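# Lift plate from gray tray onto table inside tape

## Task

Get the plate out of the gray tray and lay it flat on the table so no part of it extends beyond the outer border of the blue tape outline, with the tray still standing upright at the end.

## Robot and tools

Robot: two arms, left_arm and right_arm, each ending in the same five-finger right hand (not mirrored, so every hand axis and number means the same on both). Calibrated bases in the scene frame: left_arm at (+0.087, +0.502, +0.009) m, right_arm at (+0.049, -0.473, +0.009) m, both nearly unrotated about z. Cameras: cam_high and cam_low (896x504 each), on a stand behind the arms.

Frames. Scene frame: origin at table-top height midway between the nominal bases, +z up, +x outward over the table, left_arm on the +y side (image left/right does not match). Each arm's reported hand pose, velocities and Hand target are in that arm's own base frame. Motion offsets are along the current Hand target's own axes. Hand point: 0.15 m out from the wrist flange, 0.05 m in front of the palm; its +z runs along the straight fingers, +y points out of the palm, +x goes across the palm away from the thumb. Straight fingers end 0.06-0.07 m past the point along +z and sit 0.06 m behind it along -y. A wrist bracket on the little-finger side can collide; with fingers level the wrist may hang up to about 0.13 m below the point (palm down), so it can strike the table first.

A row is 28 numbers, each in [-1, 1], always for both arms: left dx, dy, dz, rx, ry, rz, then left little, ring, middle, index, thumb_bend, thumb_turn, force_limit, speed; then the same 14 for the right arm. The six pose numbers are an offset (not a pose) from the Hand target as it stood when the action or move began; 1.0 equals 0.6 m or 180 degrees; rx, ry, rz form one rotation vector. All six at 0 re-requests the Hand target. Orientation is clipped each step to within 32 degrees of the measured one. Hand numbers are targets: fingers +1 straight, -1 curled; thumb_bend +1 straight, -1 bent; thumb_turn +1 beside the palm, -1 opposite the fingers. With the thumb fully in front, the hand grips things about 0.035-0.065 m thick (handles down to 0.025). force_limit runs linearly from about 0 N at -1 to 10 N at +1 (15 N for the thumb motors); speed climbs from near zero at -1 to full at +0.48 and above. For a soft grip use speed -0.94 or lower. No value means unchanged: resend the last eight hand numbers actually executed for that hand, or, if none yet, its hand_measured followed by hand_force_limit and hand_speed. To grip harder, raise force_limit and send a target more closed than hand_measured.

Tools:
- execute_actions(actions, cameras): actions is a list of actions; each is a table of up to 15 rows, one per 1/30 s step, a short table repeating its final row. Rows in one action all count from the same start; consecutive actions build on each other. Images return only for an empty list or when cameras names them (["all"] for all, [] for none).
- move(target, speed, blend, stop_force, zero, blocking, cameras): straight-line path to one row, or a list of up to 15 rows all measured from the same starting Hand targets. speed in m/s, 0.002 to 3.2, default 0.25 (turns capped at twice that in rad/s), single or per target. blend in metres, rounds corners in a list. stop_force in N, 4 to 120, one value for both arms, ends an arm's path when its wrist sensor feels that much push; unreliable while the hand rotates and blind to light pushes; omit it when moving away from a contact. zero (default true) re-zeroes before the move. blocking=false returns after 0.5 s but cannot combine with stop_force. Paths do not avoid obstacles or the other arm, and overshoot more when fast. Avoid routing a path near an arm's own base. The extra "move:" line says how it ended (done, off_target, moving, held, fault) and which limits acted (paced = pose clipped, held = steps withheld).
- wait(seconds 0-10, cameras); stop(cameras) brakes a running move.
- zoom_image(camera cam_high or cam_low, region [x0, y0, x1, y1] in pixels, at most 504 by 504) on the latest image.
- show_instructions() shows the reference page; zero_wrist_force(arm) tares that wrist sensor; finished_scene(scene 1) ends the scene for good.

Results: end_effector_position (m), end_effector_quat_wxyz, velocities (m/s, rad/s), Hand target (next offsets count from it; the hand often rests a little short of it), joint positions and torques, "within noise" when an arm is still, hand_measured, hand_stopped_by (moving, target, force, stalled, fault), hand_load_n (positive pushes a finger open; a lost grip shows as load near 0), Wrist force and torque in the hand's own axes plus a peak line.

Avoid: contact forces near 150 N or joint torque limits (elbow 135, wrists 48.6 N m), which freeze an arm for 10 s; targets driven past a firm contact; bumping or squeezing the other arm or hand; dropping or flinging the plate, hitting the table hard, tipping the tray, or letting anything leave the table. Release only a still plate. Long strain heats motors: MOTOR HOT from 70 °C, brake stop at 85 °C. A brief outside push on loose objects can occur.

Each tool is called as name(argument=value, ...), one argument or row to a line, values as JSON.

Reference images:

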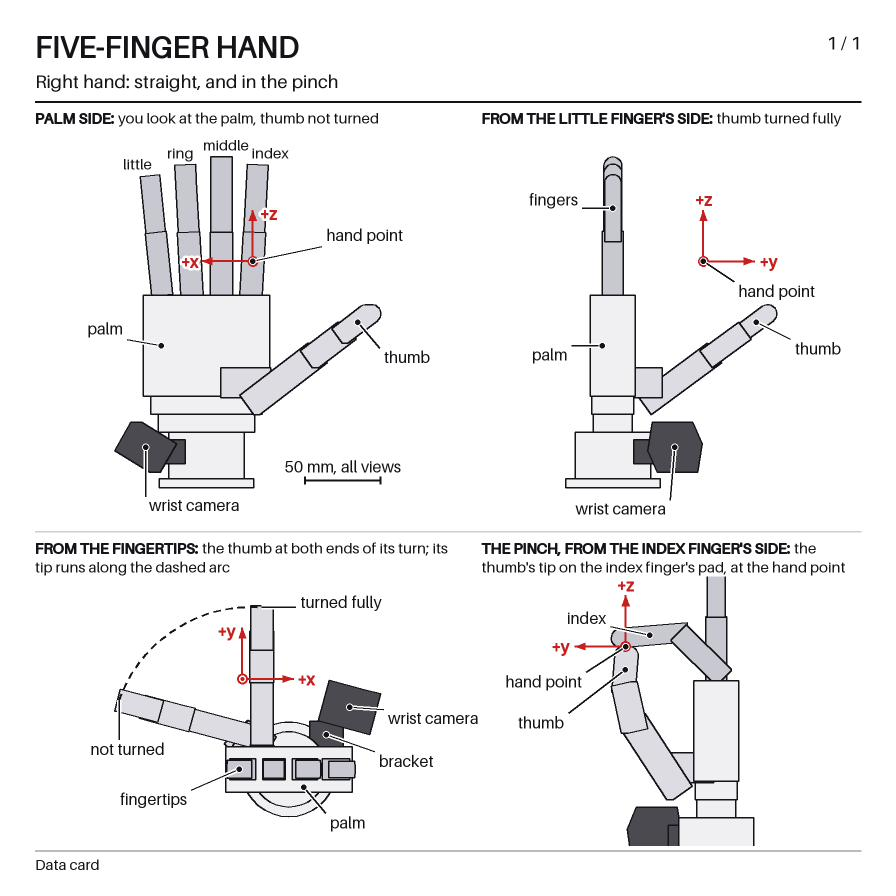

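## Session

execute_actions(
  actions=[],
)

Scene clock: 0.00 s.
left_arm: end_effector_position=(+0.5702, -0.2895, +0.1802) hand_measured=(+1.000, +1.000, +1.000, +1.000, +1.000, +1.000) hand_load_n=(+0.0, +0.0, +0.0, +0.0, +0.0, +0.0) hand_stopped_by=(target, target, target, target, target, target) hand_force_limit=0.00 hand_speed=-0.80 end_effector_quat_wxyz=(+0.093, +0.698, +0.630, +0.327) | right_arm: end_effector_position=(+0.3984, -0.1960, +0.3323) hand_measured=(+1.000, +1.000, +1.000, +1.000, +1.000, +1.000) hand_load_n=(+0.0, +0.0, +0.0, +0.0, +0.0, +0.0) hand_stopped_by=(target, target, target, target, target, target) hand_force_limit=0.00 hand_speed=-0.80 end_effector_quat_wxyz=(+0.301, +0.489, +0.787, -0.226)
Joint positions: left_arm=[-1.087 -1.286 2.067 0.767 0.877 -0.977] | right_arm=[-0.814 -2.008 2.273 0.573 1.837 -1.377]
Joint velocities: within noise
Joint torques (N m): no reading
Wrist force (N): no reading
Wrist torque (N m): no reading
Wrist force, peak (N): no reading
Hand target: left_arm +0.5702, -0.2895, +0.1802; +0.093, +0.698, +0.630, +0.327 | right_arm +0.3984, -0.1960, +0.3323; +0.301, +0.489, +0.787, -0.226

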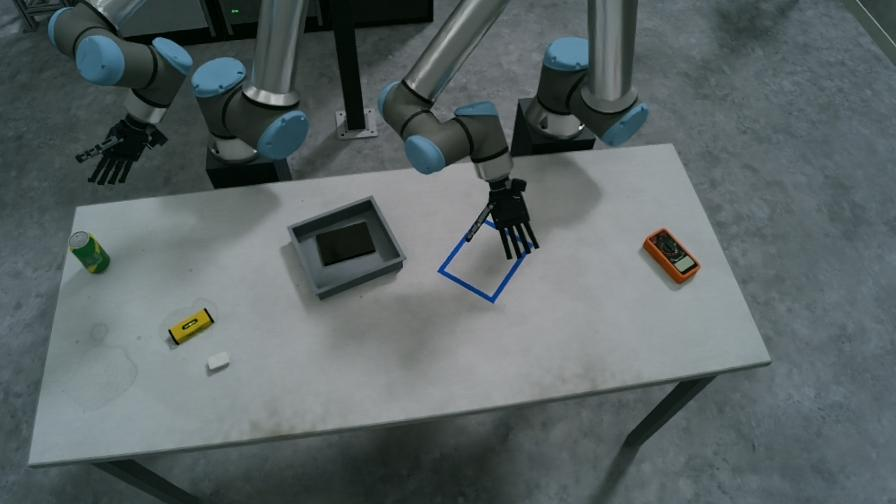

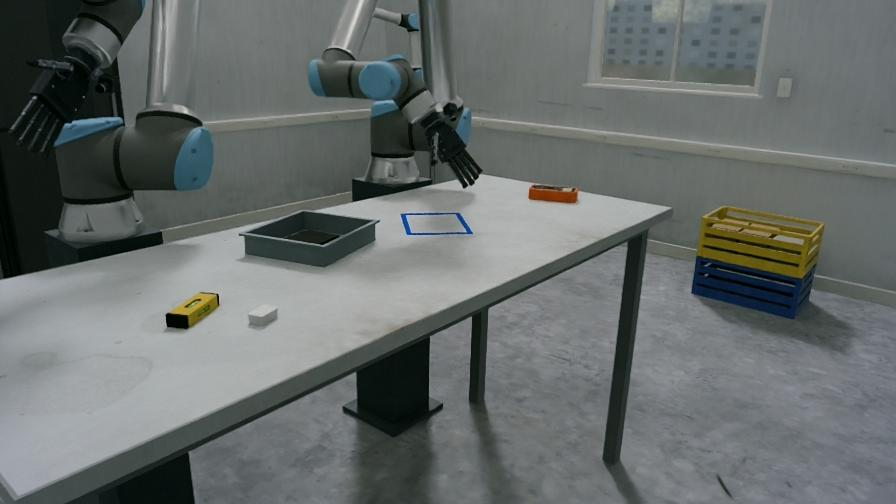

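zoom_image(
  camera="cam_high",
  region=[260, 170, 560, 330],
)

zoom_image(
  camera="cam_low",
  region=[230, 180, 490, 280],
)

Scaled by 1.680 from the camera's 896x504 image, which has a finer 1280x720 frame.

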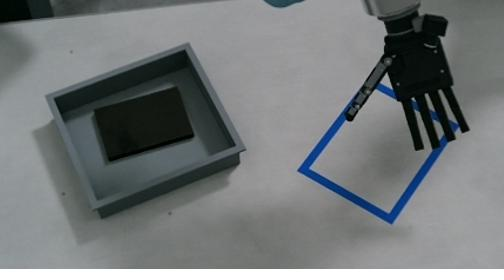

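Scaled by 1.938 from the camera's 896x504 image, which has a finer 1280x720 frame.

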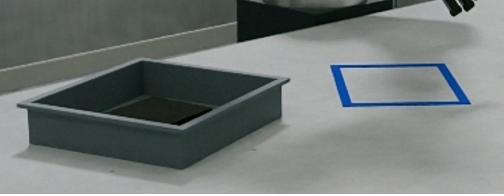

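zoom_image(
  camera="cam_high",
  region=[280, 190, 410, 305],
)

zoom_image(
  camera="cam_low",
  region=[235, 205, 385, 270],
)

Scaled by 3.877 from the camera's 896x504 image, which has a finer 1280x720 frame.

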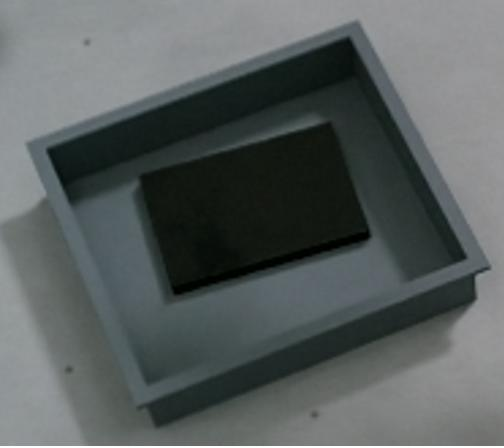

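Scaled by 3.360 from the camera's 896x504 image, which has a finer 1280x720 frame.

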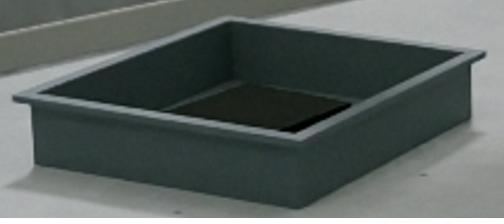

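move(
  target=[
    [-0.5438,-0.0825,-0.4303,-0.0549,0.0972,0.8726, 1,1,1,1,1,-1,0,0.3, 0,0,0,0,0,0,1,1,1,1,1,1,0,-0.8],
  ],
  speed=0.5,
  cameras=["all"],
)

Scene clock: 54.70 s.
left_arm: end_effector_position=(+0.4420, -0.5446, +0.2224) hand_measured=(+1.000, +1.000, +1.000, +1.000, +1.000, -1.000) hand_load_n=(+0.0, +0.0, +0.0, +0.0, +0.0, +0.0) hand_stopped_by=(target, target, target, target, target, target) hand_force_limit=0.00 hand_speed=0.30 end_effector_quat_wxyz=(-0.234, +0.880, -0.198, +0.364) | right_arm: end_effector_position=(+0.3984, -0.1960, +0.3323) hand_measured=(+1.000, +1.000, +1.000, +1.000, +1.000, +1.000) hand_load_n=(+0.0, +0.0, +0.0, +0.0, +0.0, +0.0) hand_stopped_by=(target, target, target, target, target, target) hand_force_limit=0.00 hand_speed=-0.80 end_effector_quat_wxyz=(+0.301, +0.489, +0.787, -0.226)
Joint positions: left_arm=[-1.4 -1.124 1.717 1.196 0.696 0.511] | right_arm=[-0.814 -2.008 2.273 0.573 1.837 -1.377]
Joint torques (N m): left_arm=[13.85 -87.06 -21.54 0.89 0.58 -3.14] | right_arm=[-0.61 -5.18 -37.01 1.91 0.71 -0.09]
Wrist force (N): left_arm=[-0.1 -0.9 -0.5] | right_arm=[-0.1 -0.4 -0.2]
Wrist torque (N m): left_arm=[0.02 0.12 0.01] | right_arm=[-0.06 0.01 -0.02]
Wrist force, peak (N): left_arm=[2.2 3.1 -3.7] | right_arm=[-0.4 -1.1 -0.2]
Hand target: left_arm +0.4420, -0.5446, +0.2224; -0.234, +0.880, -0.198, +0.364 (not the last commanded pose) | right_arm +0.3984, -0.1960, +0.3323; +0.301, +0.489, +0.787, -0.226
Off the commanded pose: left_arm 0.130 m, 50 deg | right_arm 0.000 m, 0 deg.
move: held (left_arm; a check stopped the path); limits=held
pose unreachable (left arm): on one or more control steps of this call, first in action 0 (counted from 0), this arm could not follow its commanded pose, so it was not sent that pose on those steps. It may still have moved: this result reports where it is.
cause: moving toward the commanded pose would bring a part of the arm too close to another arm (a part of this arm just beyond joint 3 (elbow) and a part of the right arm just beyond its joint 2 (shoulder lift), 19 mm apart when this arm was first held).

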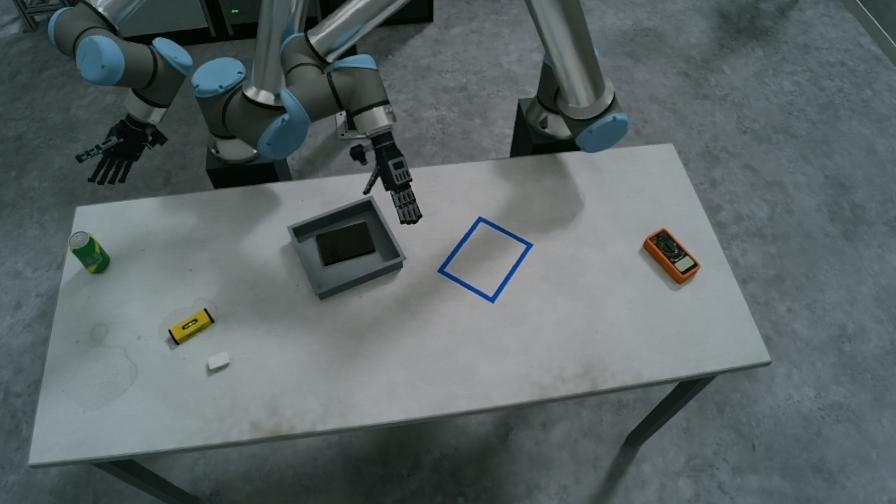

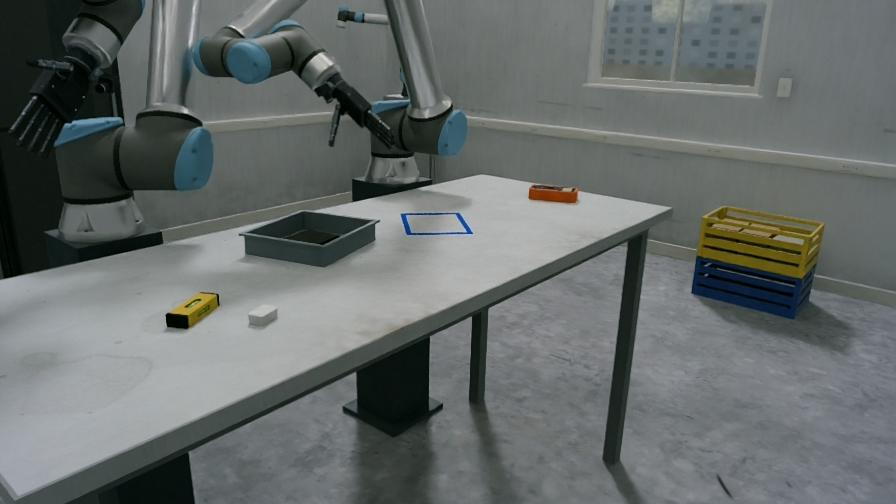

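move(
  target=[
    [-0.3018,-0.872,0.1678,0.137,-0.139,-0.157, 1,1,1,1,1,-1,0,0.3, 0,0,0,0,0,0,1,1,1,1,1,-1,0,0.3],
    [-0.3018,-0.872,0.1678,0.137,-0.139,-0.157, 1,1,1,1,1,-1,0,0.3, 0.6278,0.3628,-0.4282,-0.2430,-0.3137,-0.7178,1,1,1,1,1,-1,0,0.3],
  ],
  speed=0.5,
  cameras=["all"],
)

Scene clock: 69.70 s.
left_arm: end_effector_position=(+0.4898, +0.0013, +0.3504) hand_measured=(+1.000, +1.000, +1.000, +1.000, +1.000, -1.000) hand_load_n=(+0.0, +0.0, +0.0, +0.0, +0.0, +0.0) hand_stopped_by=(target, target, target, target, target, target) hand_force_limit=0.00 hand_speed=0.30 end_effector_quat_wxyz=(-0.355, +0.889, +0.155, +0.246) | right_arm: end_effector_position=(+0.4018, +0.3008, +0.2412) hand_measured=(+1.000, +1.000, +1.000, +1.000, +1.000, -1.000) hand_load_n=(+0.0, +0.0, -0.5, +0.0, +0.0, +0.0) hand_stopped_by=(target, target, target, target, target, target) hand_force_limit=0.00 hand_speed=0.30 end_effector_quat_wxyz=(-0.322, +0.694, -0.584, +0.271)
Joint positions: left_arm=[-0.763 -1.578 2.07 1.461 0.742 0.293] | right_arm=[0.251 -1.821 2.222 0.303 1.632 -3.09]
Joint torques (N m): left_arm=[12.56 -17.2 -44.2 0.67 -2.8 2.42] | right_arm=[22.35 -0.99 -45.98 4.38 2.1 -3.45]
Wrist force (N): left_arm=[-0.4 -1.0 -0.2] | right_arm=[-1.1 1.0 -0.2]
Wrist torque (N m): left_arm=[-0.05 0.11 -0.28] | right_arm=[-0.03 0.07 0.14]
Wrist force, peak (N): left_arm=[0.4 -2.6 0.8] | right_arm=[-1.7 0.9 0.5]
Hand target: left_arm +0.4898, +0.0013, +0.3504; -0.355, +0.889, +0.155, +0.246 | right_arm +0.4018, +0.3009, +0.2412; -0.322, +0.694, -0.584, +0.271
Off the commanded pose: left_arm 0.000 m, 0 deg | right_arm 0.000 m, 0 deg.
move: done

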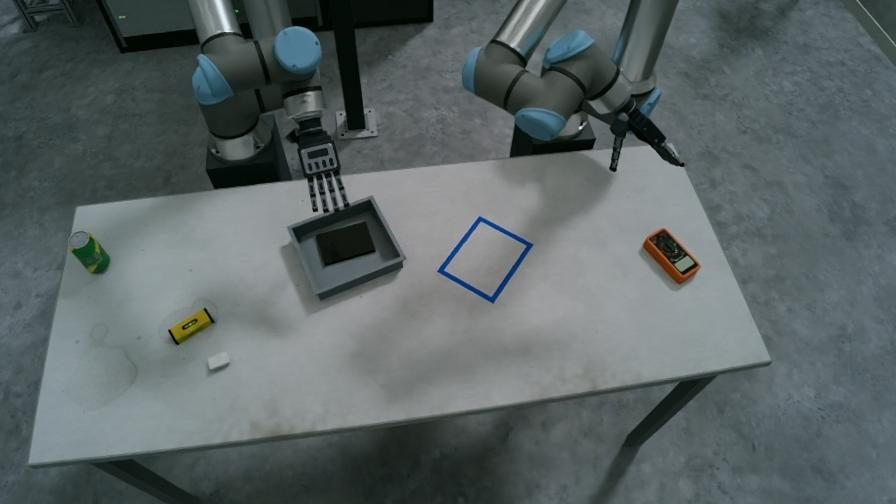

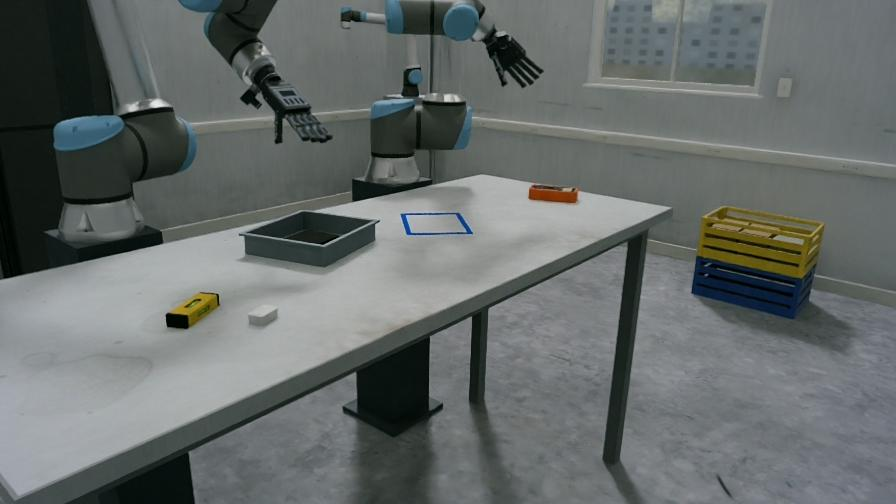

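zoom_image(
  camera="cam_high",
  region=[270, 120, 410, 300],
)

zoom_image(
  camera="cam_low",
  region=[200, 30, 400, 270],
)

Scaled by 2.800 from the camera's 896x504 image, which has a finer 1280x720 frame.

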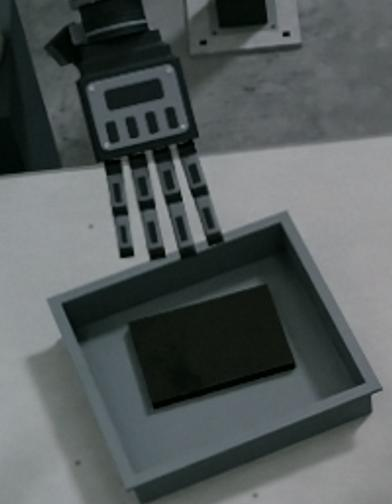

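Scaled by 2.100 from the camera's 896x504 image, which has a finer 1280x720 frame.

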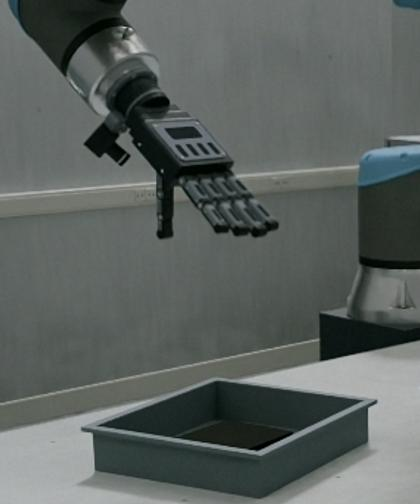

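move(
  target=[
    [0,0,0,0,0,0, 1,1,1,1,1,-1,0,0.3, 0.0017,0.1848,0.1687,0,0,0,1,1,1,1,1,-1,0,0.3],
  ],
  speed=0.25,
  cameras=["all"],
)

zoom_image(
  camera="cam_high",
  region=[270, 150, 410, 300],
)

zoom_image(
  camera="cam_low",
  region=[200, 120, 400, 270],
)

Scene clock: 88.70 s.
left_arm: end_effector_position=(+0.4898, +0.0013, +0.3504) hand_measured=(+1.000, +1.000, +1.000, +1.000, +1.000, -1.000) hand_load_n=(+0.0, +0.0, +0.0, +0.0, +0.0, +0.5) hand_stopped_by=(target, target, target, target, target, target) hand_force_limit=0.00 hand_speed=0.30 end_effector_quat_wxyz=(-0.355, +0.889, +0.155, +0.246) | right_arm: end_effector_position=(+0.4076, +0.3007, +0.0913) hand_measured=(+1.000, +1.000, +1.000, +1.000, +1.000, -1.000) hand_load_n=(+0.0, +0.0, +0.0, +0.0, +0.0, +0.0) hand_stopped_by=(target, target, target, target, target, target) hand_force_limit=0.00 hand_speed=0.30 end_effector_quat_wxyz=(-0.322, +0.694, -0.584, +0.271)
Joint positions: left_arm=[-0.763 -1.578 2.07 1.461 0.742 0.293] | right_arm=[0.246 -1.632 2.386 -0.05 1.628 -3.094]
Joint torques (N m): left_arm=[12.87 -19.85 -43.59 1.01 -2.69 2.86] | right_arm=[20.45 -12.21 -19.09 -0.72 2.33 3.13]
Wrist force (N): left_arm=[-0.5 -0.8 -0.2] | right_arm=[-1.9 0.9 -0.1]
Wrist torque (N m): left_arm=[-0.01 0.13 -0.27] | right_arm=[-0.06 0.23 -0.27]
Wrist force, peak (N): left_arm=[-0.6 -1.1 -0.3] | right_arm=[-1.6 2.4 0.9]
Hand target: left_arm +0.4898, +0.0013, +0.3504; -0.355, +0.889, +0.155, +0.246 | right_arm +0.4076, +0.3008, +0.0912; -0.322, +0.694, -0.584, +0.271
Off the commanded pose: left_arm 0.000 m, 0 deg | right_arm 0.000 m, 0 deg.
move: done

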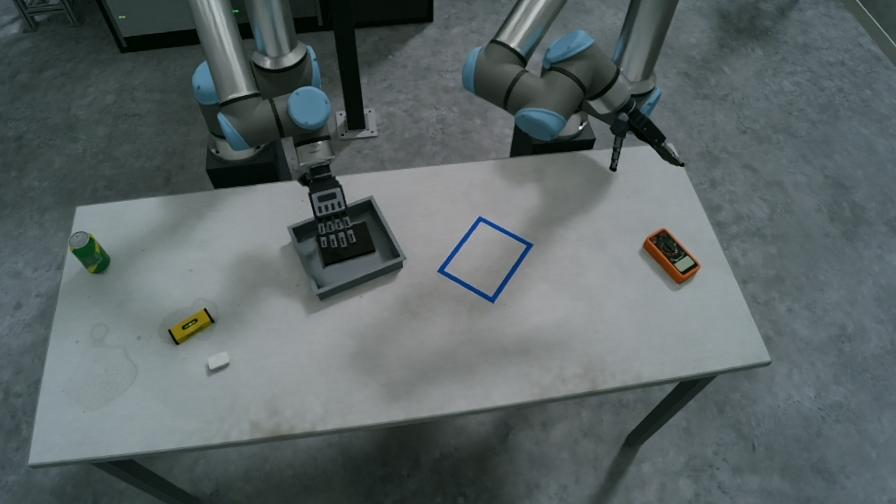

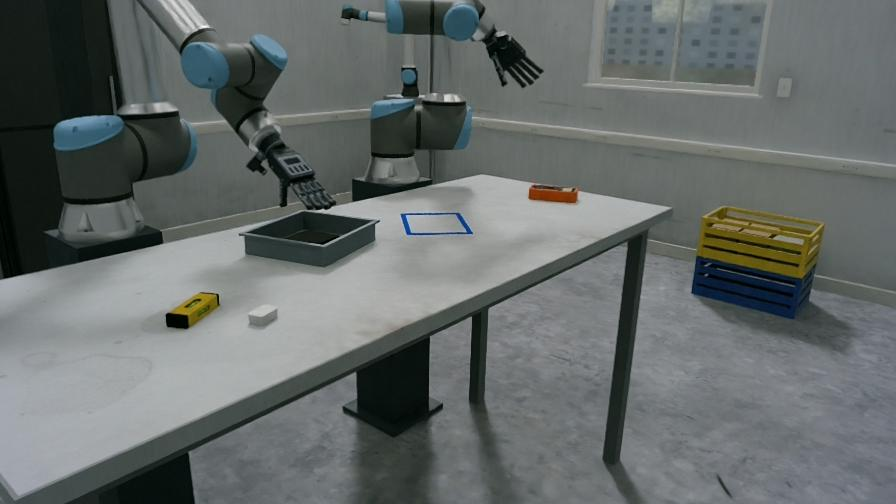

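Scaled by 3.360 from the camera's 896x504 image, which has a finer 1280x720 frame.

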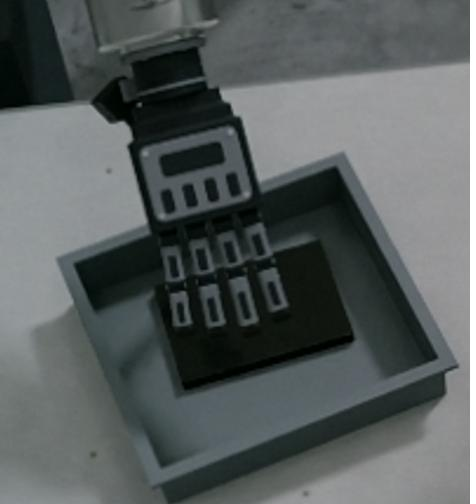

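Scaled by 2.520 from the camera's 896x504 image, which has a finer 1280x720 frame.

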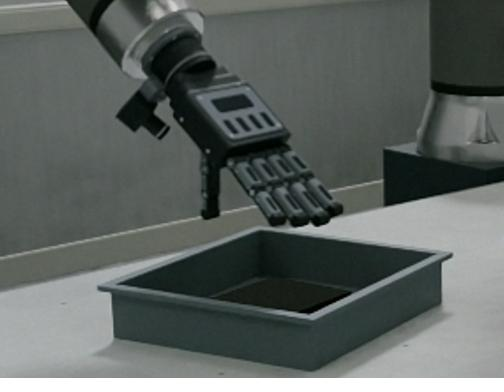

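move(
  target=[
    [0,0,0,0,0,0, 1,1,1,1,1,-1,0,0.3, 0,0.073,0.0684,-0.0083,0,0,1,1,1,1,1,-1,0,0.3],
  ],
  speed=0.1,
  stop_force=6,
  cameras=["all"],
)

zoom_image(
  camera="cam_high",
  region=[270, 150, 410, 300],
)

zoom_image(
  camera="cam_low",
  region=[200, 120, 400, 270],
)

Scene clock: 100.37 s.
left_arm: end_effector_position=(+0.4898, +0.0013, +0.3504) hand_measured=(+1.000, +1.000, +1.000, +1.000, +1.000, -1.000) hand_load_n=(+0.0, +0.0, +0.0, +0.0, +0.0, +0.0) hand_stopped_by=(target, target, target, target, target, target) hand_force_limit=0.00 hand_speed=0.30 end_effector_quat_wxyz=(-0.355, +0.889, +0.155, +0.246) | right_arm: end_effector_position=(+0.4106, +0.3012, +0.0312) hand_measured=(+1.000, +1.000, +1.000, +1.000, +1.000, -1.000) hand_load_n=(+0.0, +0.0, +0.0, +0.0, +0.0, +0.0) hand_stopped_by=(target, target, target, target, target, target) hand_force_limit=0.00 hand_speed=0.30 end_effector_quat_wxyz=(-0.313, +0.698, -0.587, +0.264)
Joint positions: left_arm=[-0.763 -1.578 2.07 1.461 0.742 0.293] | right_arm=[0.244 -1.512 2.415 -0.174 1.625 -3.094]
Joint torques (N m): left_arm=[12.9 -18.51 -42.69 0.81 -2.67 2.65] | right_arm=[20.34 -15.27 -14.49 -1.12 2.05 3]
Wrist force (N): left_arm=[-0.2 -1.1 -0.2] | right_arm=[-1.8 1.1 -0.7]
Wrist torque (N m): left_arm=[-0.06 0.09 -0.27] | right_arm=[0.01 0.22 -0.25]
Wrist force, peak (N): left_arm=[-0.4 -1.1 -0.6] | right_arm=[-2.1 1.3 0.0]
Hand target: left_arm +0.4898, +0.0013, +0.3504; -0.355, +0.889, +0.155, +0.246 | right_arm +0.4106, +0.3012, +0.0312; -0.313, +0.698, -0.587, +0.264
Off the commanded pose: left_arm 0.000 m, 0 deg | right_arm 0.000 m, 0 deg.
move: done

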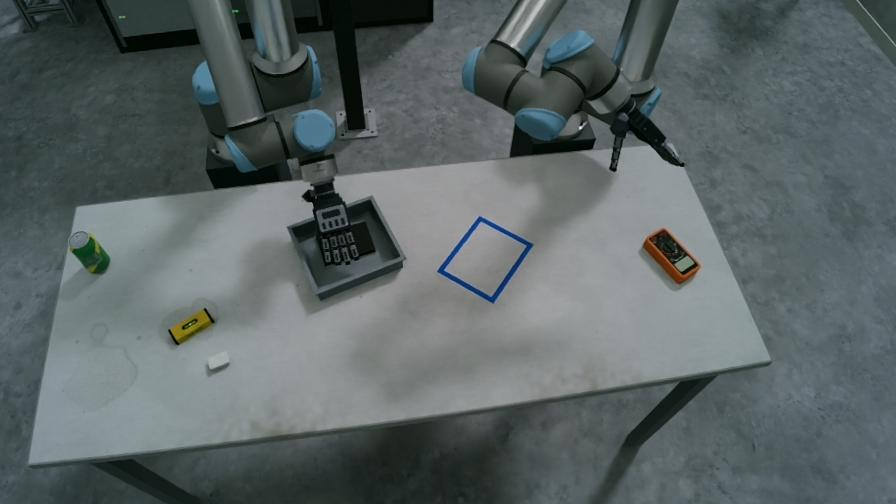

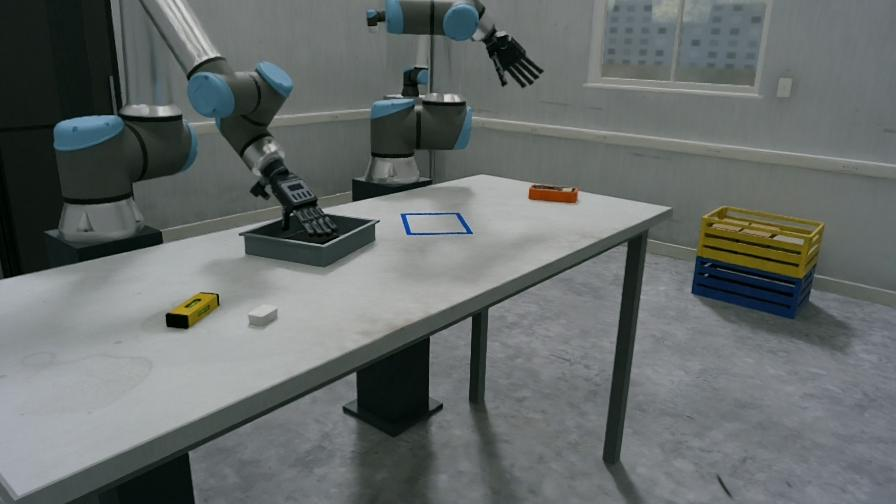

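Scaled by 3.360 from the camera's 896x504 image, which has a finer 1280x720 frame.

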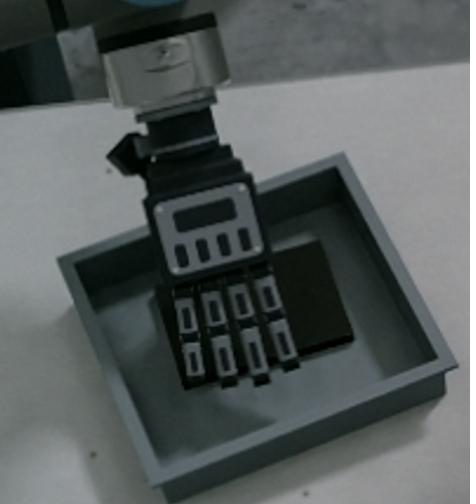

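Scaled by 2.520 from the camera's 896x504 image, which has a finer 1280x720 frame.

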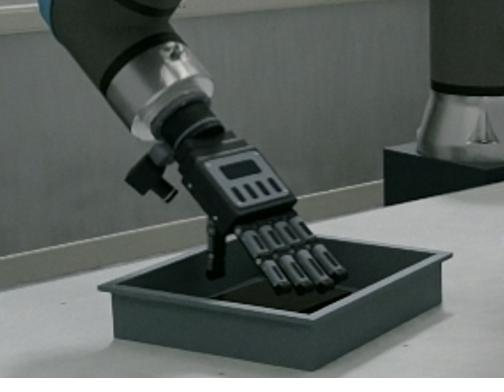

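move(
  target=[
    [0,0,0,0,0,0, 1,1,1,1,1,-1,0,0.3, 0,0.0374,0.0333,0,0,0,1,1,1,1,1,-1,0,0.3],
  ],
  speed=0.012,
  stop_force=4.5,
  cameras=["all"],
)

zoom_image(
  camera="cam_high",
  region=[270, 150, 410, 300],
)

zoom_image(
  camera="cam_low",
  region=[230, 170, 400, 270],
)

Scene clock: 107.97 s.
left_arm: end_effector_position=(+0.4898, +0.0013, +0.3504) hand_measured=(+1.000, +1.000, +1.000, +1.000, +1.000, -1.000) hand_load_n=(+0.0, +0.0, +0.0, +0.0, +0.0, +0.0) hand_stopped_by=(target, target, target, target, target, target) hand_force_limit=0.00 hand_speed=0.30 end_effector_quat_wxyz=(-0.355, +0.889, +0.155, +0.246) | right_arm: end_effector_position=(+0.4105, +0.3012, +0.0078) hand_measured=(+1.000, +1.000, +1.000, +1.000, +1.000, -1.000) hand_load_n=(+0.0, +0.0, +0.0, -0.5, +0.0, -0.5) hand_stopped_by=(target, target, target, target, target, target) hand_force_limit=0.00 hand_speed=0.30 end_effector_quat_wxyz=(-0.313, +0.698, -0.587, +0.264)
Joint positions: left_arm=[-0.763 -1.578 2.07 1.461 0.742 0.293] | right_arm=[0.244 -1.465 2.431 -0.236 1.625 -3.094]
Joint torques (N m): left_arm=[11.69 -16.36 -43.33 0.72 -2.02 2.8] | right_arm=[-13.95 -45.52 -29.54 4.13 -1.45 -1.46]
Wrist force (N): left_arm=[-0.1 -0.8 -0.4] | right_arm=[-1.7 -2.8 -3.2]
Wrist torque (N m): left_arm=[-0.01 0.08 -0.25] | right_arm=[-0.30 0.15 -0.32]
Wrist force, peak (N): left_arm=[-0.7 -1.0 -0.5] | right_arm=[-2.6 -7.2 -7.5]
Hand target: left_arm +0.4898, +0.0013, +0.3504; -0.355, +0.889, +0.155, +0.246 | right_arm +0.4105, +0.3012, +0.0078; -0.313, +0.698, -0.587, +0.264 (not the last commanded pose)
Off the commanded pose: left_arm 0.000 m, 0 deg | right_arm 0.007 m, 0 deg.
move: contact (right_arm)

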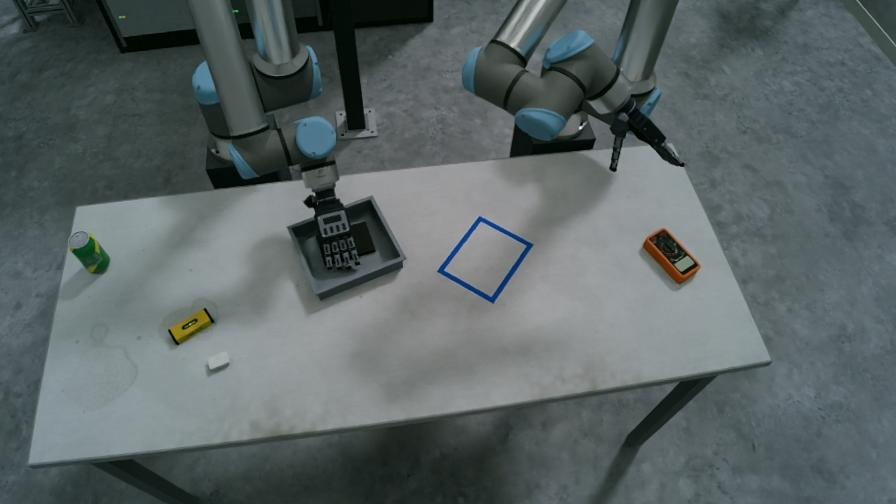

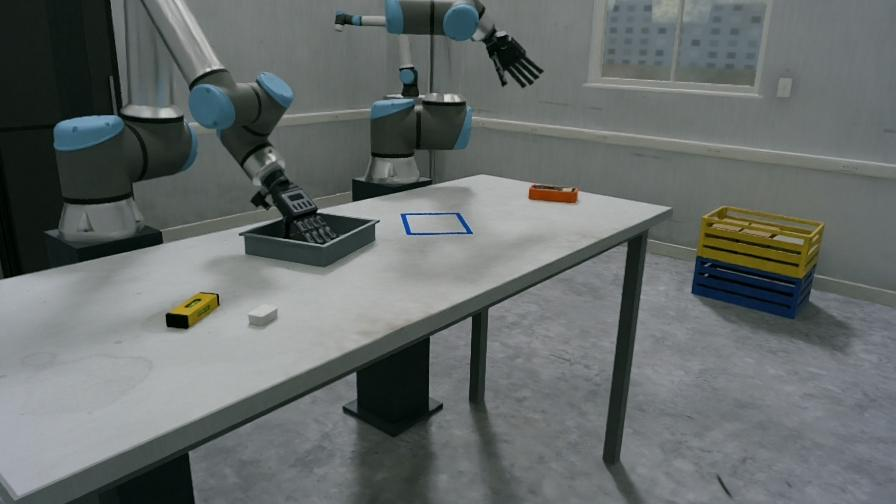

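Scaled by 3.360 from the camera's 896x504 image, which has a finer 1280x720 frame.

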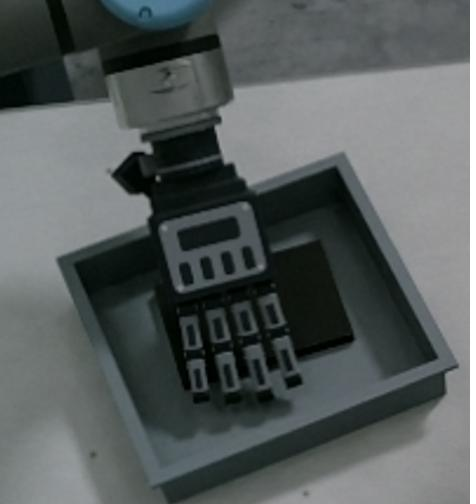

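Scaled by 2.965 from the camera's 896x504 image, which has a finer 1280x720 frame.

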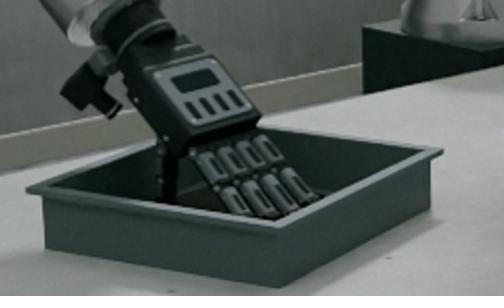

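move(
  target=[
    [0,0,0,0,0,0, 1,1,1,1,1,-1,0,0.3, 0,-0.003,-0.0027,0.0083,0,0,1,1,1,1,1,-1,-0.2,-0.9],
  ],
  speed=0.02,
)

move(
  target=[
    [0,0,0,0,0,0, 1,1,1,1,1,-1,0,0.3, 0,0,0,0,0,0,1,1,0.5,0.5,1,-1,-0.2,-0.9],
  ],
  cameras=["all"],
)

zoom_image(
  camera="cam_high",
  region=[300, 190, 400, 300],
)

zoom_image(
  camera="cam_low",
  region=[230, 170, 400, 270],
)

Scene clock: 120.17 s.
left_arm: end_effector_position=(+0.4898, +0.0013, +0.3504) hand_measured=(+1.000, +1.000, +1.000, +1.000, +1.000, -1.000) hand_load_n=(+0.0, +0.0, +0.0, +0.0, +0.0, +0.5) hand_stopped_by=(target, target, target, target, target, target) hand_force_limit=0.00 hand_speed=0.30 end_effector_quat_wxyz=(-0.355, +0.889, +0.155, +0.246) | right_arm: end_effector_position=(+0.4105, +0.3012, +0.0102) hand_measured=(+1.000, +1.000, +1.000, +1.000, +1.000, -1.000) hand_load_n=(+0.0, +0.0, +0.0, +0.0, +0.0, +0.0) hand_stopped_by=(target, target, target, target, target, target) hand_force_limit=-0.20 hand_speed=-0.90 end_effector_quat_wxyz=(-0.322, +0.694, -0.584, +0.271)
Joint positions: left_arm=[-0.763 -1.578 2.07 1.461 0.742 0.293] | right_arm=[0.245 -1.477 2.444 -0.263 1.627 -3.095]
Joint torques (N m): left_arm=[11.87 -18.62 -43.13 0.52 -1.74 2.78] | right_arm=[22.84 -45.05 -13.2 -1.14 2.23 -3.34]
Wrist force (N): left_arm=[-0.3 -0.9 -0.3] | right_arm=[-1.6 1.2 -0.1]
Wrist torque (N m): left_arm=[-0.03 0.11 -0.26] | right_arm=[0.02 0.12 -0.10]
Wrist force, peak (N): left_arm=[-0.9 -1.0 -0.3] | right_arm=[-2.4 -2.8 -3.4]
Hand target: left_arm +0.4898, +0.0013, +0.3504; -0.355, +0.889, +0.155, +0.246 | right_arm +0.4105, +0.3012, +0.0102; -0.322, +0.694, -0.584, +0.271
Off the commanded pose: left_arm 0.000 m, 0 deg | right_arm 0.000 m, 0 deg.
move: done

Scene clock: 122.10 s.
left_arm: end_effector_position=(+0.4898, +0.0013, +0.3504) hand_measured=(+1.000, +1.000, +1.000, +1.000, +1.000, -1.000) hand_load_n=(+0.0, +0.0, +0.0, +0.0, +0.0, +0.0) hand_stopped_by=(target, target, target, target, target, target) hand_force_limit=0.00 hand_speed=0.30 end_effector_quat_wxyz=(-0.355, +0.889, +0.155, +0.246) | right_arm: end_effector_position=(+0.4105, +0.3012, +0.0102) hand_measured=(+1.000, +1.000, +0.684, +0.536, +1.000, -1.000) hand_load_n=(+0.0, +0.0, +3.5, +5.0, +0.5, +0.0) hand_stopped_by=(target, target, force, force, target, target) hand_force_limit=-0.20 hand_speed=-0.90 end_effector_quat_wxyz=(-0.322, +0.694, -0.584, +0.271)
Joint positions: left_arm=[-0.763 -1.578 2.07 1.461 0.742 0.293] | right_arm=[0.245 -1.477 2.444 -0.263 1.627 -3.095]
Joint torques (N m): left_arm=[14.39 -17.9 -43.72 0.9 -1.44 2.18] | right_arm=[20.5 -41.53 -13.12 1.97 1.97 -3.42]
Wrist force (N): left_arm=[-0.4 -0.9 -0.5] | right_arm=[-1.5 -4.4 -2.1]
Wrist torque (N m): left_arm=[-0.02 0.12 -0.27] | right_arm=[0.42 0.12 -0.15]
Wrist force, peak (N): left_arm=[-0.4 -1.1 -0.6] | right_arm=[-1.8 -4.5 -2.2]
Hand target: left_arm +0.4898, +0.0013, +0.3504; -0.355, +0.889, +0.155, +0.246 | right_arm +0.4105, +0.3012, +0.0102; -0.322, +0.694, -0.584, +0.271
Off the commanded pose: left_arm 0.000 m, 0 deg | right_arm 0.000 m, 0 deg.
move: done

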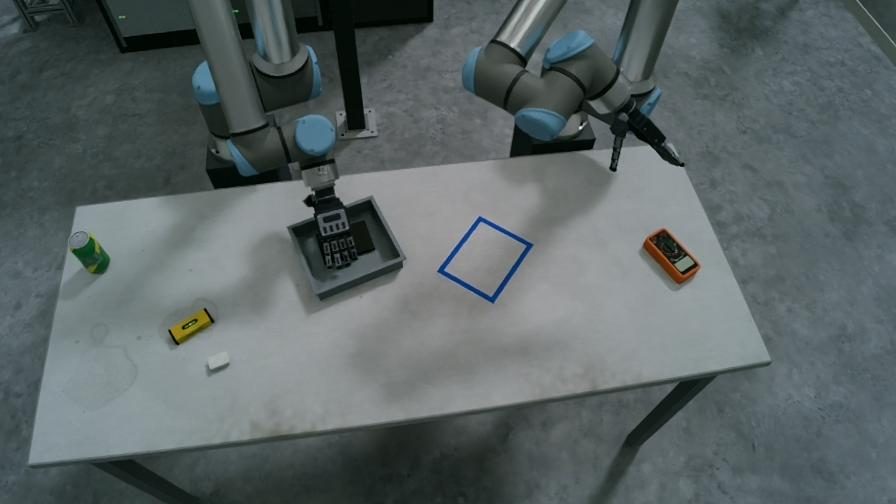

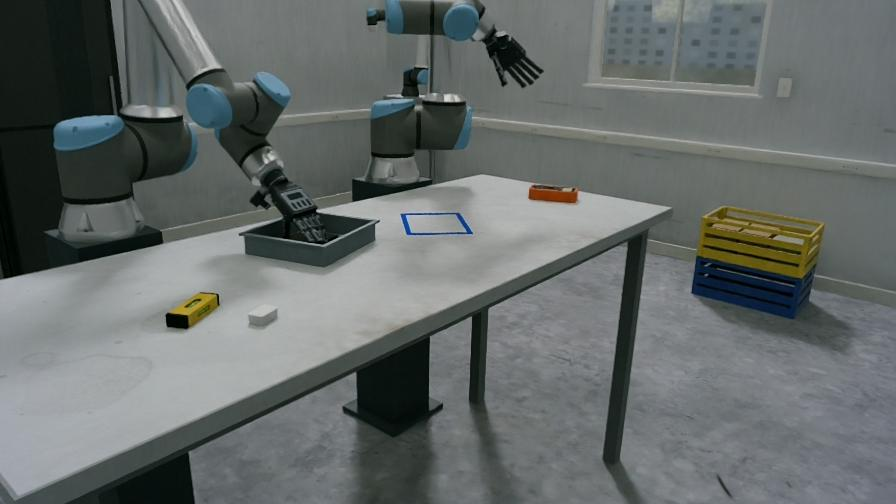

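Scaled by 4.582 from the camera's 896x504 image, which has a finer 1280x720 frame.

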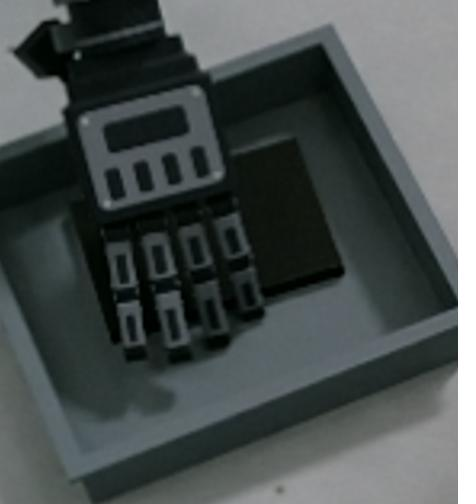

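Scaled by 2.965 from the camera's 896x504 image, which has a finer 1280x720 frame.

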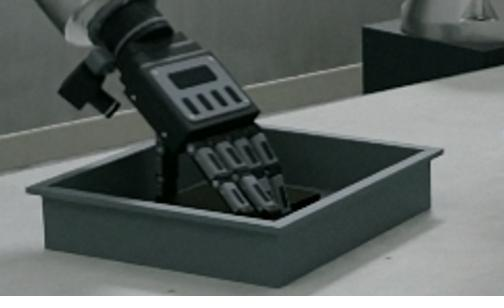

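move(
  target=[
    [0,0,0,0,0,0, 1,1,1,1,1,-1,0,0.3, 0,0,0,0,0,0,1,1,0.85,0.75,1,-1,-0.2,-0.7],
    [0,0,0,0,0,0, 1,1,1,1,1,-1,0,0.3, 0,-0.0019,-0.0016,0.0056,0,0,1,1,0.85,0.75,1,-1,-0.2,-0.7],
  ],
  speed=0.02,
)

move(
  target=[
    [0,0,0,0,0,0, 1,1,1,1,1,-1,0,0.3, 0,0,0,0,0,0,1,1,0.4,0.3,1,-1,-0.2,-0.9],
  ],
  cameras=["all"],
)

zoom_image(
  camera="cam_high",
  region=[300, 190, 400, 300],
)

Scene clock: 133.37 s.
left_arm: end_effector_position=(+0.4898, +0.0013, +0.3504) hand_measured=(+1.000, +1.000, +1.000, +1.000, +1.000, -1.000) hand_load_n=(+0.0, +0.0, +0.0, +0.0, +0.0, +0.0) hand_stopped_by=(target, target, target, target, target, target) hand_force_limit=0.00 hand_speed=0.30 end_effector_quat_wxyz=(-0.355, +0.889, +0.155, +0.246) | right_arm: end_effector_position=(+0.4105, +0.3012, +0.0117) hand_measured=(+1.000, +1.000, +0.850, +0.750, +1.000, -1.000) hand_load_n=(+0.0, +0.0, +0.0, +0.0, +0.0, +0.0) hand_stopped_by=(target, target, target, target, target, target) hand_force_limit=-0.20 hand_speed=-0.70 end_effector_quat_wxyz=(-0.328, +0.691, -0.582, +0.276)
Joint positions: left_arm=[-0.763 -1.578 2.07 1.461 0.742 0.293] | right_arm=[0.246 -1.484 2.453 -0.282 1.629 -3.095]
Joint torques (N m): left_arm=[12.58 -18.8 -43.52 0.91 -1.36 2.4] | right_arm=[20.38 -45.71 -13.5 -1.93 2.14 -3.44]
Wrist force (N): left_arm=[-0.3 -0.9 -0.5] | right_arm=[-1.9 1.6 -0.5]
Wrist torque (N m): left_arm=[-0.03 0.12 -0.27] | right_arm=[0.05 0.18 0.03]
Wrist force, peak (N): left_arm=[-0.4 -1.2 -0.1] | right_arm=[-1.8 -4.7 -2.4]
Hand target: left_arm +0.4898, +0.0013, +0.3504; -0.355, +0.889, +0.155, +0.246 | right_arm +0.4105, +0.3012, +0.0117; -0.328, +0.691, -0.582, +0.276
Off the commanded pose: left_arm 0.000 m, 0 deg | right_arm 0.000 m, 0 deg.
move: done

Scene clock: 134.50 s.
left_arm: end_effector_position=(+0.4898, +0.0013, +0.3504) hand_measured=(+1.000, +1.000, +1.000, +1.000, +1.000, -1.000) hand_load_n=(+0.0, +0.0, -0.5, +0.0, +0.0, +0.0) hand_stopped_by=(target, target, target, target, target, target) hand_force_limit=0.00 hand_speed=0.30 end_effector_quat_wxyz=(-0.355, +0.889, +0.155, +0.246) | right_arm: end_effector_position=(+0.4105, +0.3012, +0.0117) hand_measured=(+1.000, +1.000, +0.610, +0.518, +1.000, -1.000) hand_load_n=(+0.0, +0.0, +6.0, +5.0, +1.0, -0.5) hand_stopped_by=(target, target, force, force, target, target) hand_force_limit=-0.20 hand_speed=-0.90 end_effector_quat_wxyz=(-0.328, +0.691, -0.582, +0.276)
Joint positions: left_arm=[-0.763 -1.578 2.07 1.461 0.742 0.293] | right_arm=[0.246 -1.484 2.453 -0.283 1.629 -3.095]
Joint torques (N m): left_arm=[12.89 -20.78 -42.46 0.77 -1.33 2.13] | right_arm=[20.91 -41.6 -13.47 0.72 2.02 -3.93]
Wrist force (N): left_arm=[-0.5 -1.0 -0.3] | right_arm=[-1.9 -2.5 -1.5]
Wrist torque (N m): left_arm=[-0.06 0.13 -0.29] | right_arm=[0.34 0.21 -0.05]
Wrist force, peak (N): left_arm=[-0.5 -1.0 -0.4] | right_arm=[-1.6 -2.7 -1.6]
Hand target: left_arm +0.4898, +0.0013, +0.3504; -0.355, +0.889, +0.155, +0.246 | right_arm +0.4105, +0.3012, +0.0117; -0.328, +0.691, -0.582, +0.276
Off the commanded pose: left_arm 0.000 m, 0 deg | right_arm 0.000 m, 0 deg.
move: done

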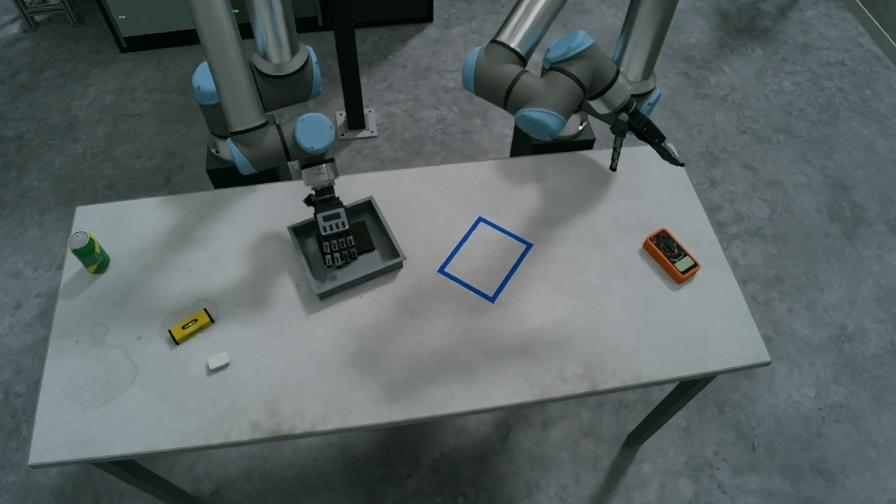

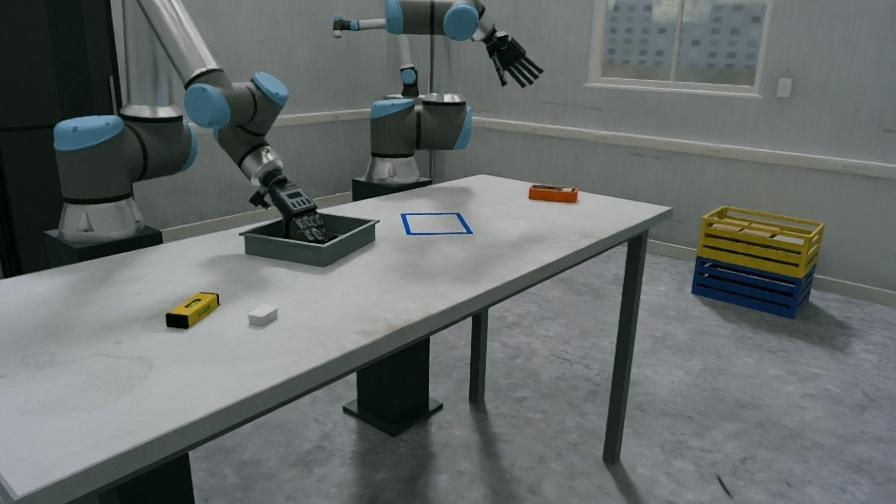

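Scaled by 4.582 from the camera's 896x504 image, which has a finer 1280x720 frame.

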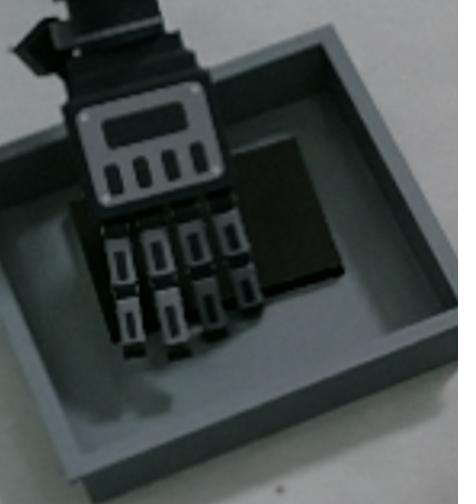

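move(
  target=[
    [0,0,0,0,0,0, 1,1,1,1,1,-1,0,0.3, 0,0,0,0,0,0,1,1,0.85,0.75,1,-1,-0.2,-0.6],
    [0,0,0,0,0,0, 1,1,1,1,1,-1,0,0.3, 0,-0.0063,0.0078,0,0,0,1,1,0.85,0.75,1,-1,-0.2,-0.6],
  ],
  speed=0.01,
)

move(
  target=[
    [0,0,0,0,0,0, 1,1,1,1,1,-1,0,0.3, 0,-0.0042,0.0052,0,0,0,1,1,0.85,0.75,1,-1,-0.2,-0.6],
  ],
  speed=0.01,
  cameras=["cam_high"],
)

zoom_image(
  camera="cam_high",
  region=[300, 190, 400, 300],
)

Scene clock: 140.60 s.
left_arm: end_effector_position=(+0.4898, +0.0013, +0.3504) hand_measured=(+1.000, +1.000, +1.000, +1.000, +1.000, -1.000) hand_load_n=(+0.0, +0.0, +0.0, +0.0, +0.0, +0.0) hand_stopped_by=(target, target, target, target, target, target) hand_force_limit=0.00 hand_speed=0.30 end_effector_quat_wxyz=(-0.355, +0.889, +0.155, +0.246) | right_arm: end_effector_position=(+0.4163, +0.3022, +0.0117) hand_measured=(+1.000, +1.000, +0.850, +0.750, +1.000, -1.000) hand_load_n=(+0.0, +0.0, +0.0, +0.0, +0.0, +0.0) hand_stopped_by=(target, target, target, target, target, target) hand_force_limit=-0.20 hand_speed=-0.60 end_effector_quat_wxyz=(-0.328, +0.691, -0.582, +0.276)
Joint positions: left_arm=[-0.763 -1.578 2.07 1.461 0.742 0.293] | right_arm=[0.245 -1.476 2.443 -0.281 1.628 -3.096]
Joint torques (N m): left_arm=[11.48 -18.87 -43.13 0.54 -1.17 2.28] | right_arm=[-20.75 -22.21 -31.93 3.52 -1.62 -3.37]
Wrist force (N): left_arm=[-0.2 -0.7 -0.6] | right_arm=[-1.8 1.6 -0.3]
Wrist torque (N m): left_arm=[0.01 0.10 -0.25] | right_arm=[0.02 0.17 0.03]
Wrist force, peak (N): left_arm=[-0.4 -1.1 -0.6] | right_arm=[-2.1 -2.7 -1.4]
Hand target: left_arm +0.4898, +0.0013, +0.3504; -0.355, +0.889, +0.155, +0.246 | right_arm +0.4164, +0.3023, +0.0117; -0.328, +0.691, -0.582, +0.276
Off the commanded pose: left_arm 0.000 m, 0 deg | right_arm 0.000 m, 0 deg.
move: done

Scene clock: 141.30 s.
left_arm: end_effector_position=(+0.4898, +0.0013, +0.3504) hand_measured=(+1.000, +1.000, +1.000, +1.000, +1.000, -1.000) hand_load_n=(+0.0, +0.0, +0.0, +0.0, +0.0, +0.5) hand_stopped_by=(target, target, target, target, target, target) hand_force_limit=0.00 hand_speed=0.30 end_effector_quat_wxyz=(-0.355, +0.889, +0.155, +0.246) | right_arm: end_effector_position=(+0.4203, +0.3029, +0.0117) hand_measured=(+1.000, +1.000, +0.850, +0.750, +1.000, -1.000) hand_load_n=(+0.0, +0.0, +0.0, +0.0, +0.0, +0.0) hand_stopped_by=(target, target, target, target, target, target) hand_force_limit=-0.20 hand_speed=-0.60 end_effector_quat_wxyz=(-0.328, +0.691, -0.582, +0.276)
Joint positions: left_arm=[-0.763 -1.578 2.07 1.461 0.742 0.293] | right_arm=[0.244 -1.47 2.437 -0.28 1.627 -3.097]
Joint torques (N m): left_arm=[13.19 -15.72 -44.3 0.9 -0.95 2.02] | right_arm=[-19.37 -15.93 -30.76 3.78 -1.6 -3.35]
Wrist force (N): left_arm=[-0.3 -1.0 -0.3] | right_arm=[-1.9 1.6 -0.3]
Wrist torque (N m): left_arm=[-0.04 0.10 -0.27] | right_arm=[0.01 0.17 0.03]
Wrist force, peak (N): left_arm=[-0.5 -1.0 -0.4] | right_arm=[-1.6 1.9 -0.9]
Hand target: left_arm +0.4898, +0.0013, +0.3504; -0.355, +0.889, +0.155, +0.246 | right_arm +0.4204, +0.3030, +0.0117; -0.328, +0.691, -0.582, +0.276
Off the commanded pose: left_arm 0.000 m, 0 deg | right_arm 0.000 m, 0 deg.
move: done
Images, in order (width x height): cam_high 896x504.

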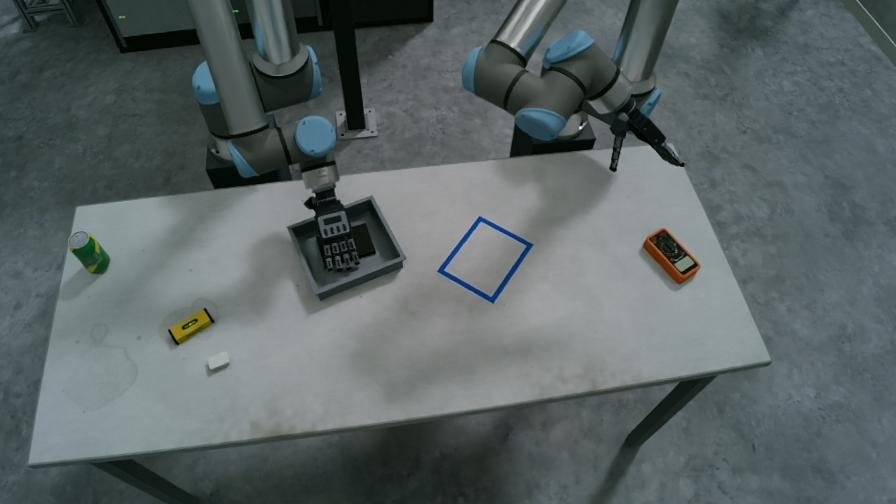

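Scaled by 4.582 from the camera's 896x504 image, which has a finer 1280x720 frame.

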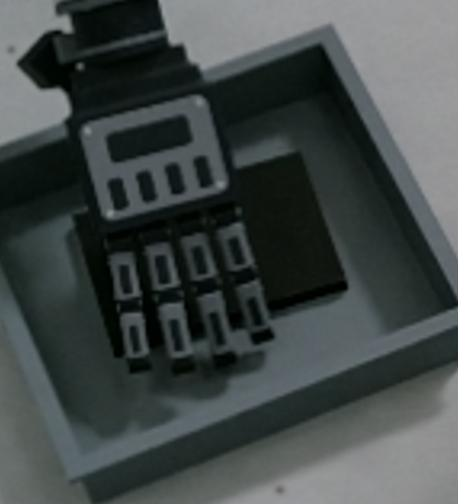

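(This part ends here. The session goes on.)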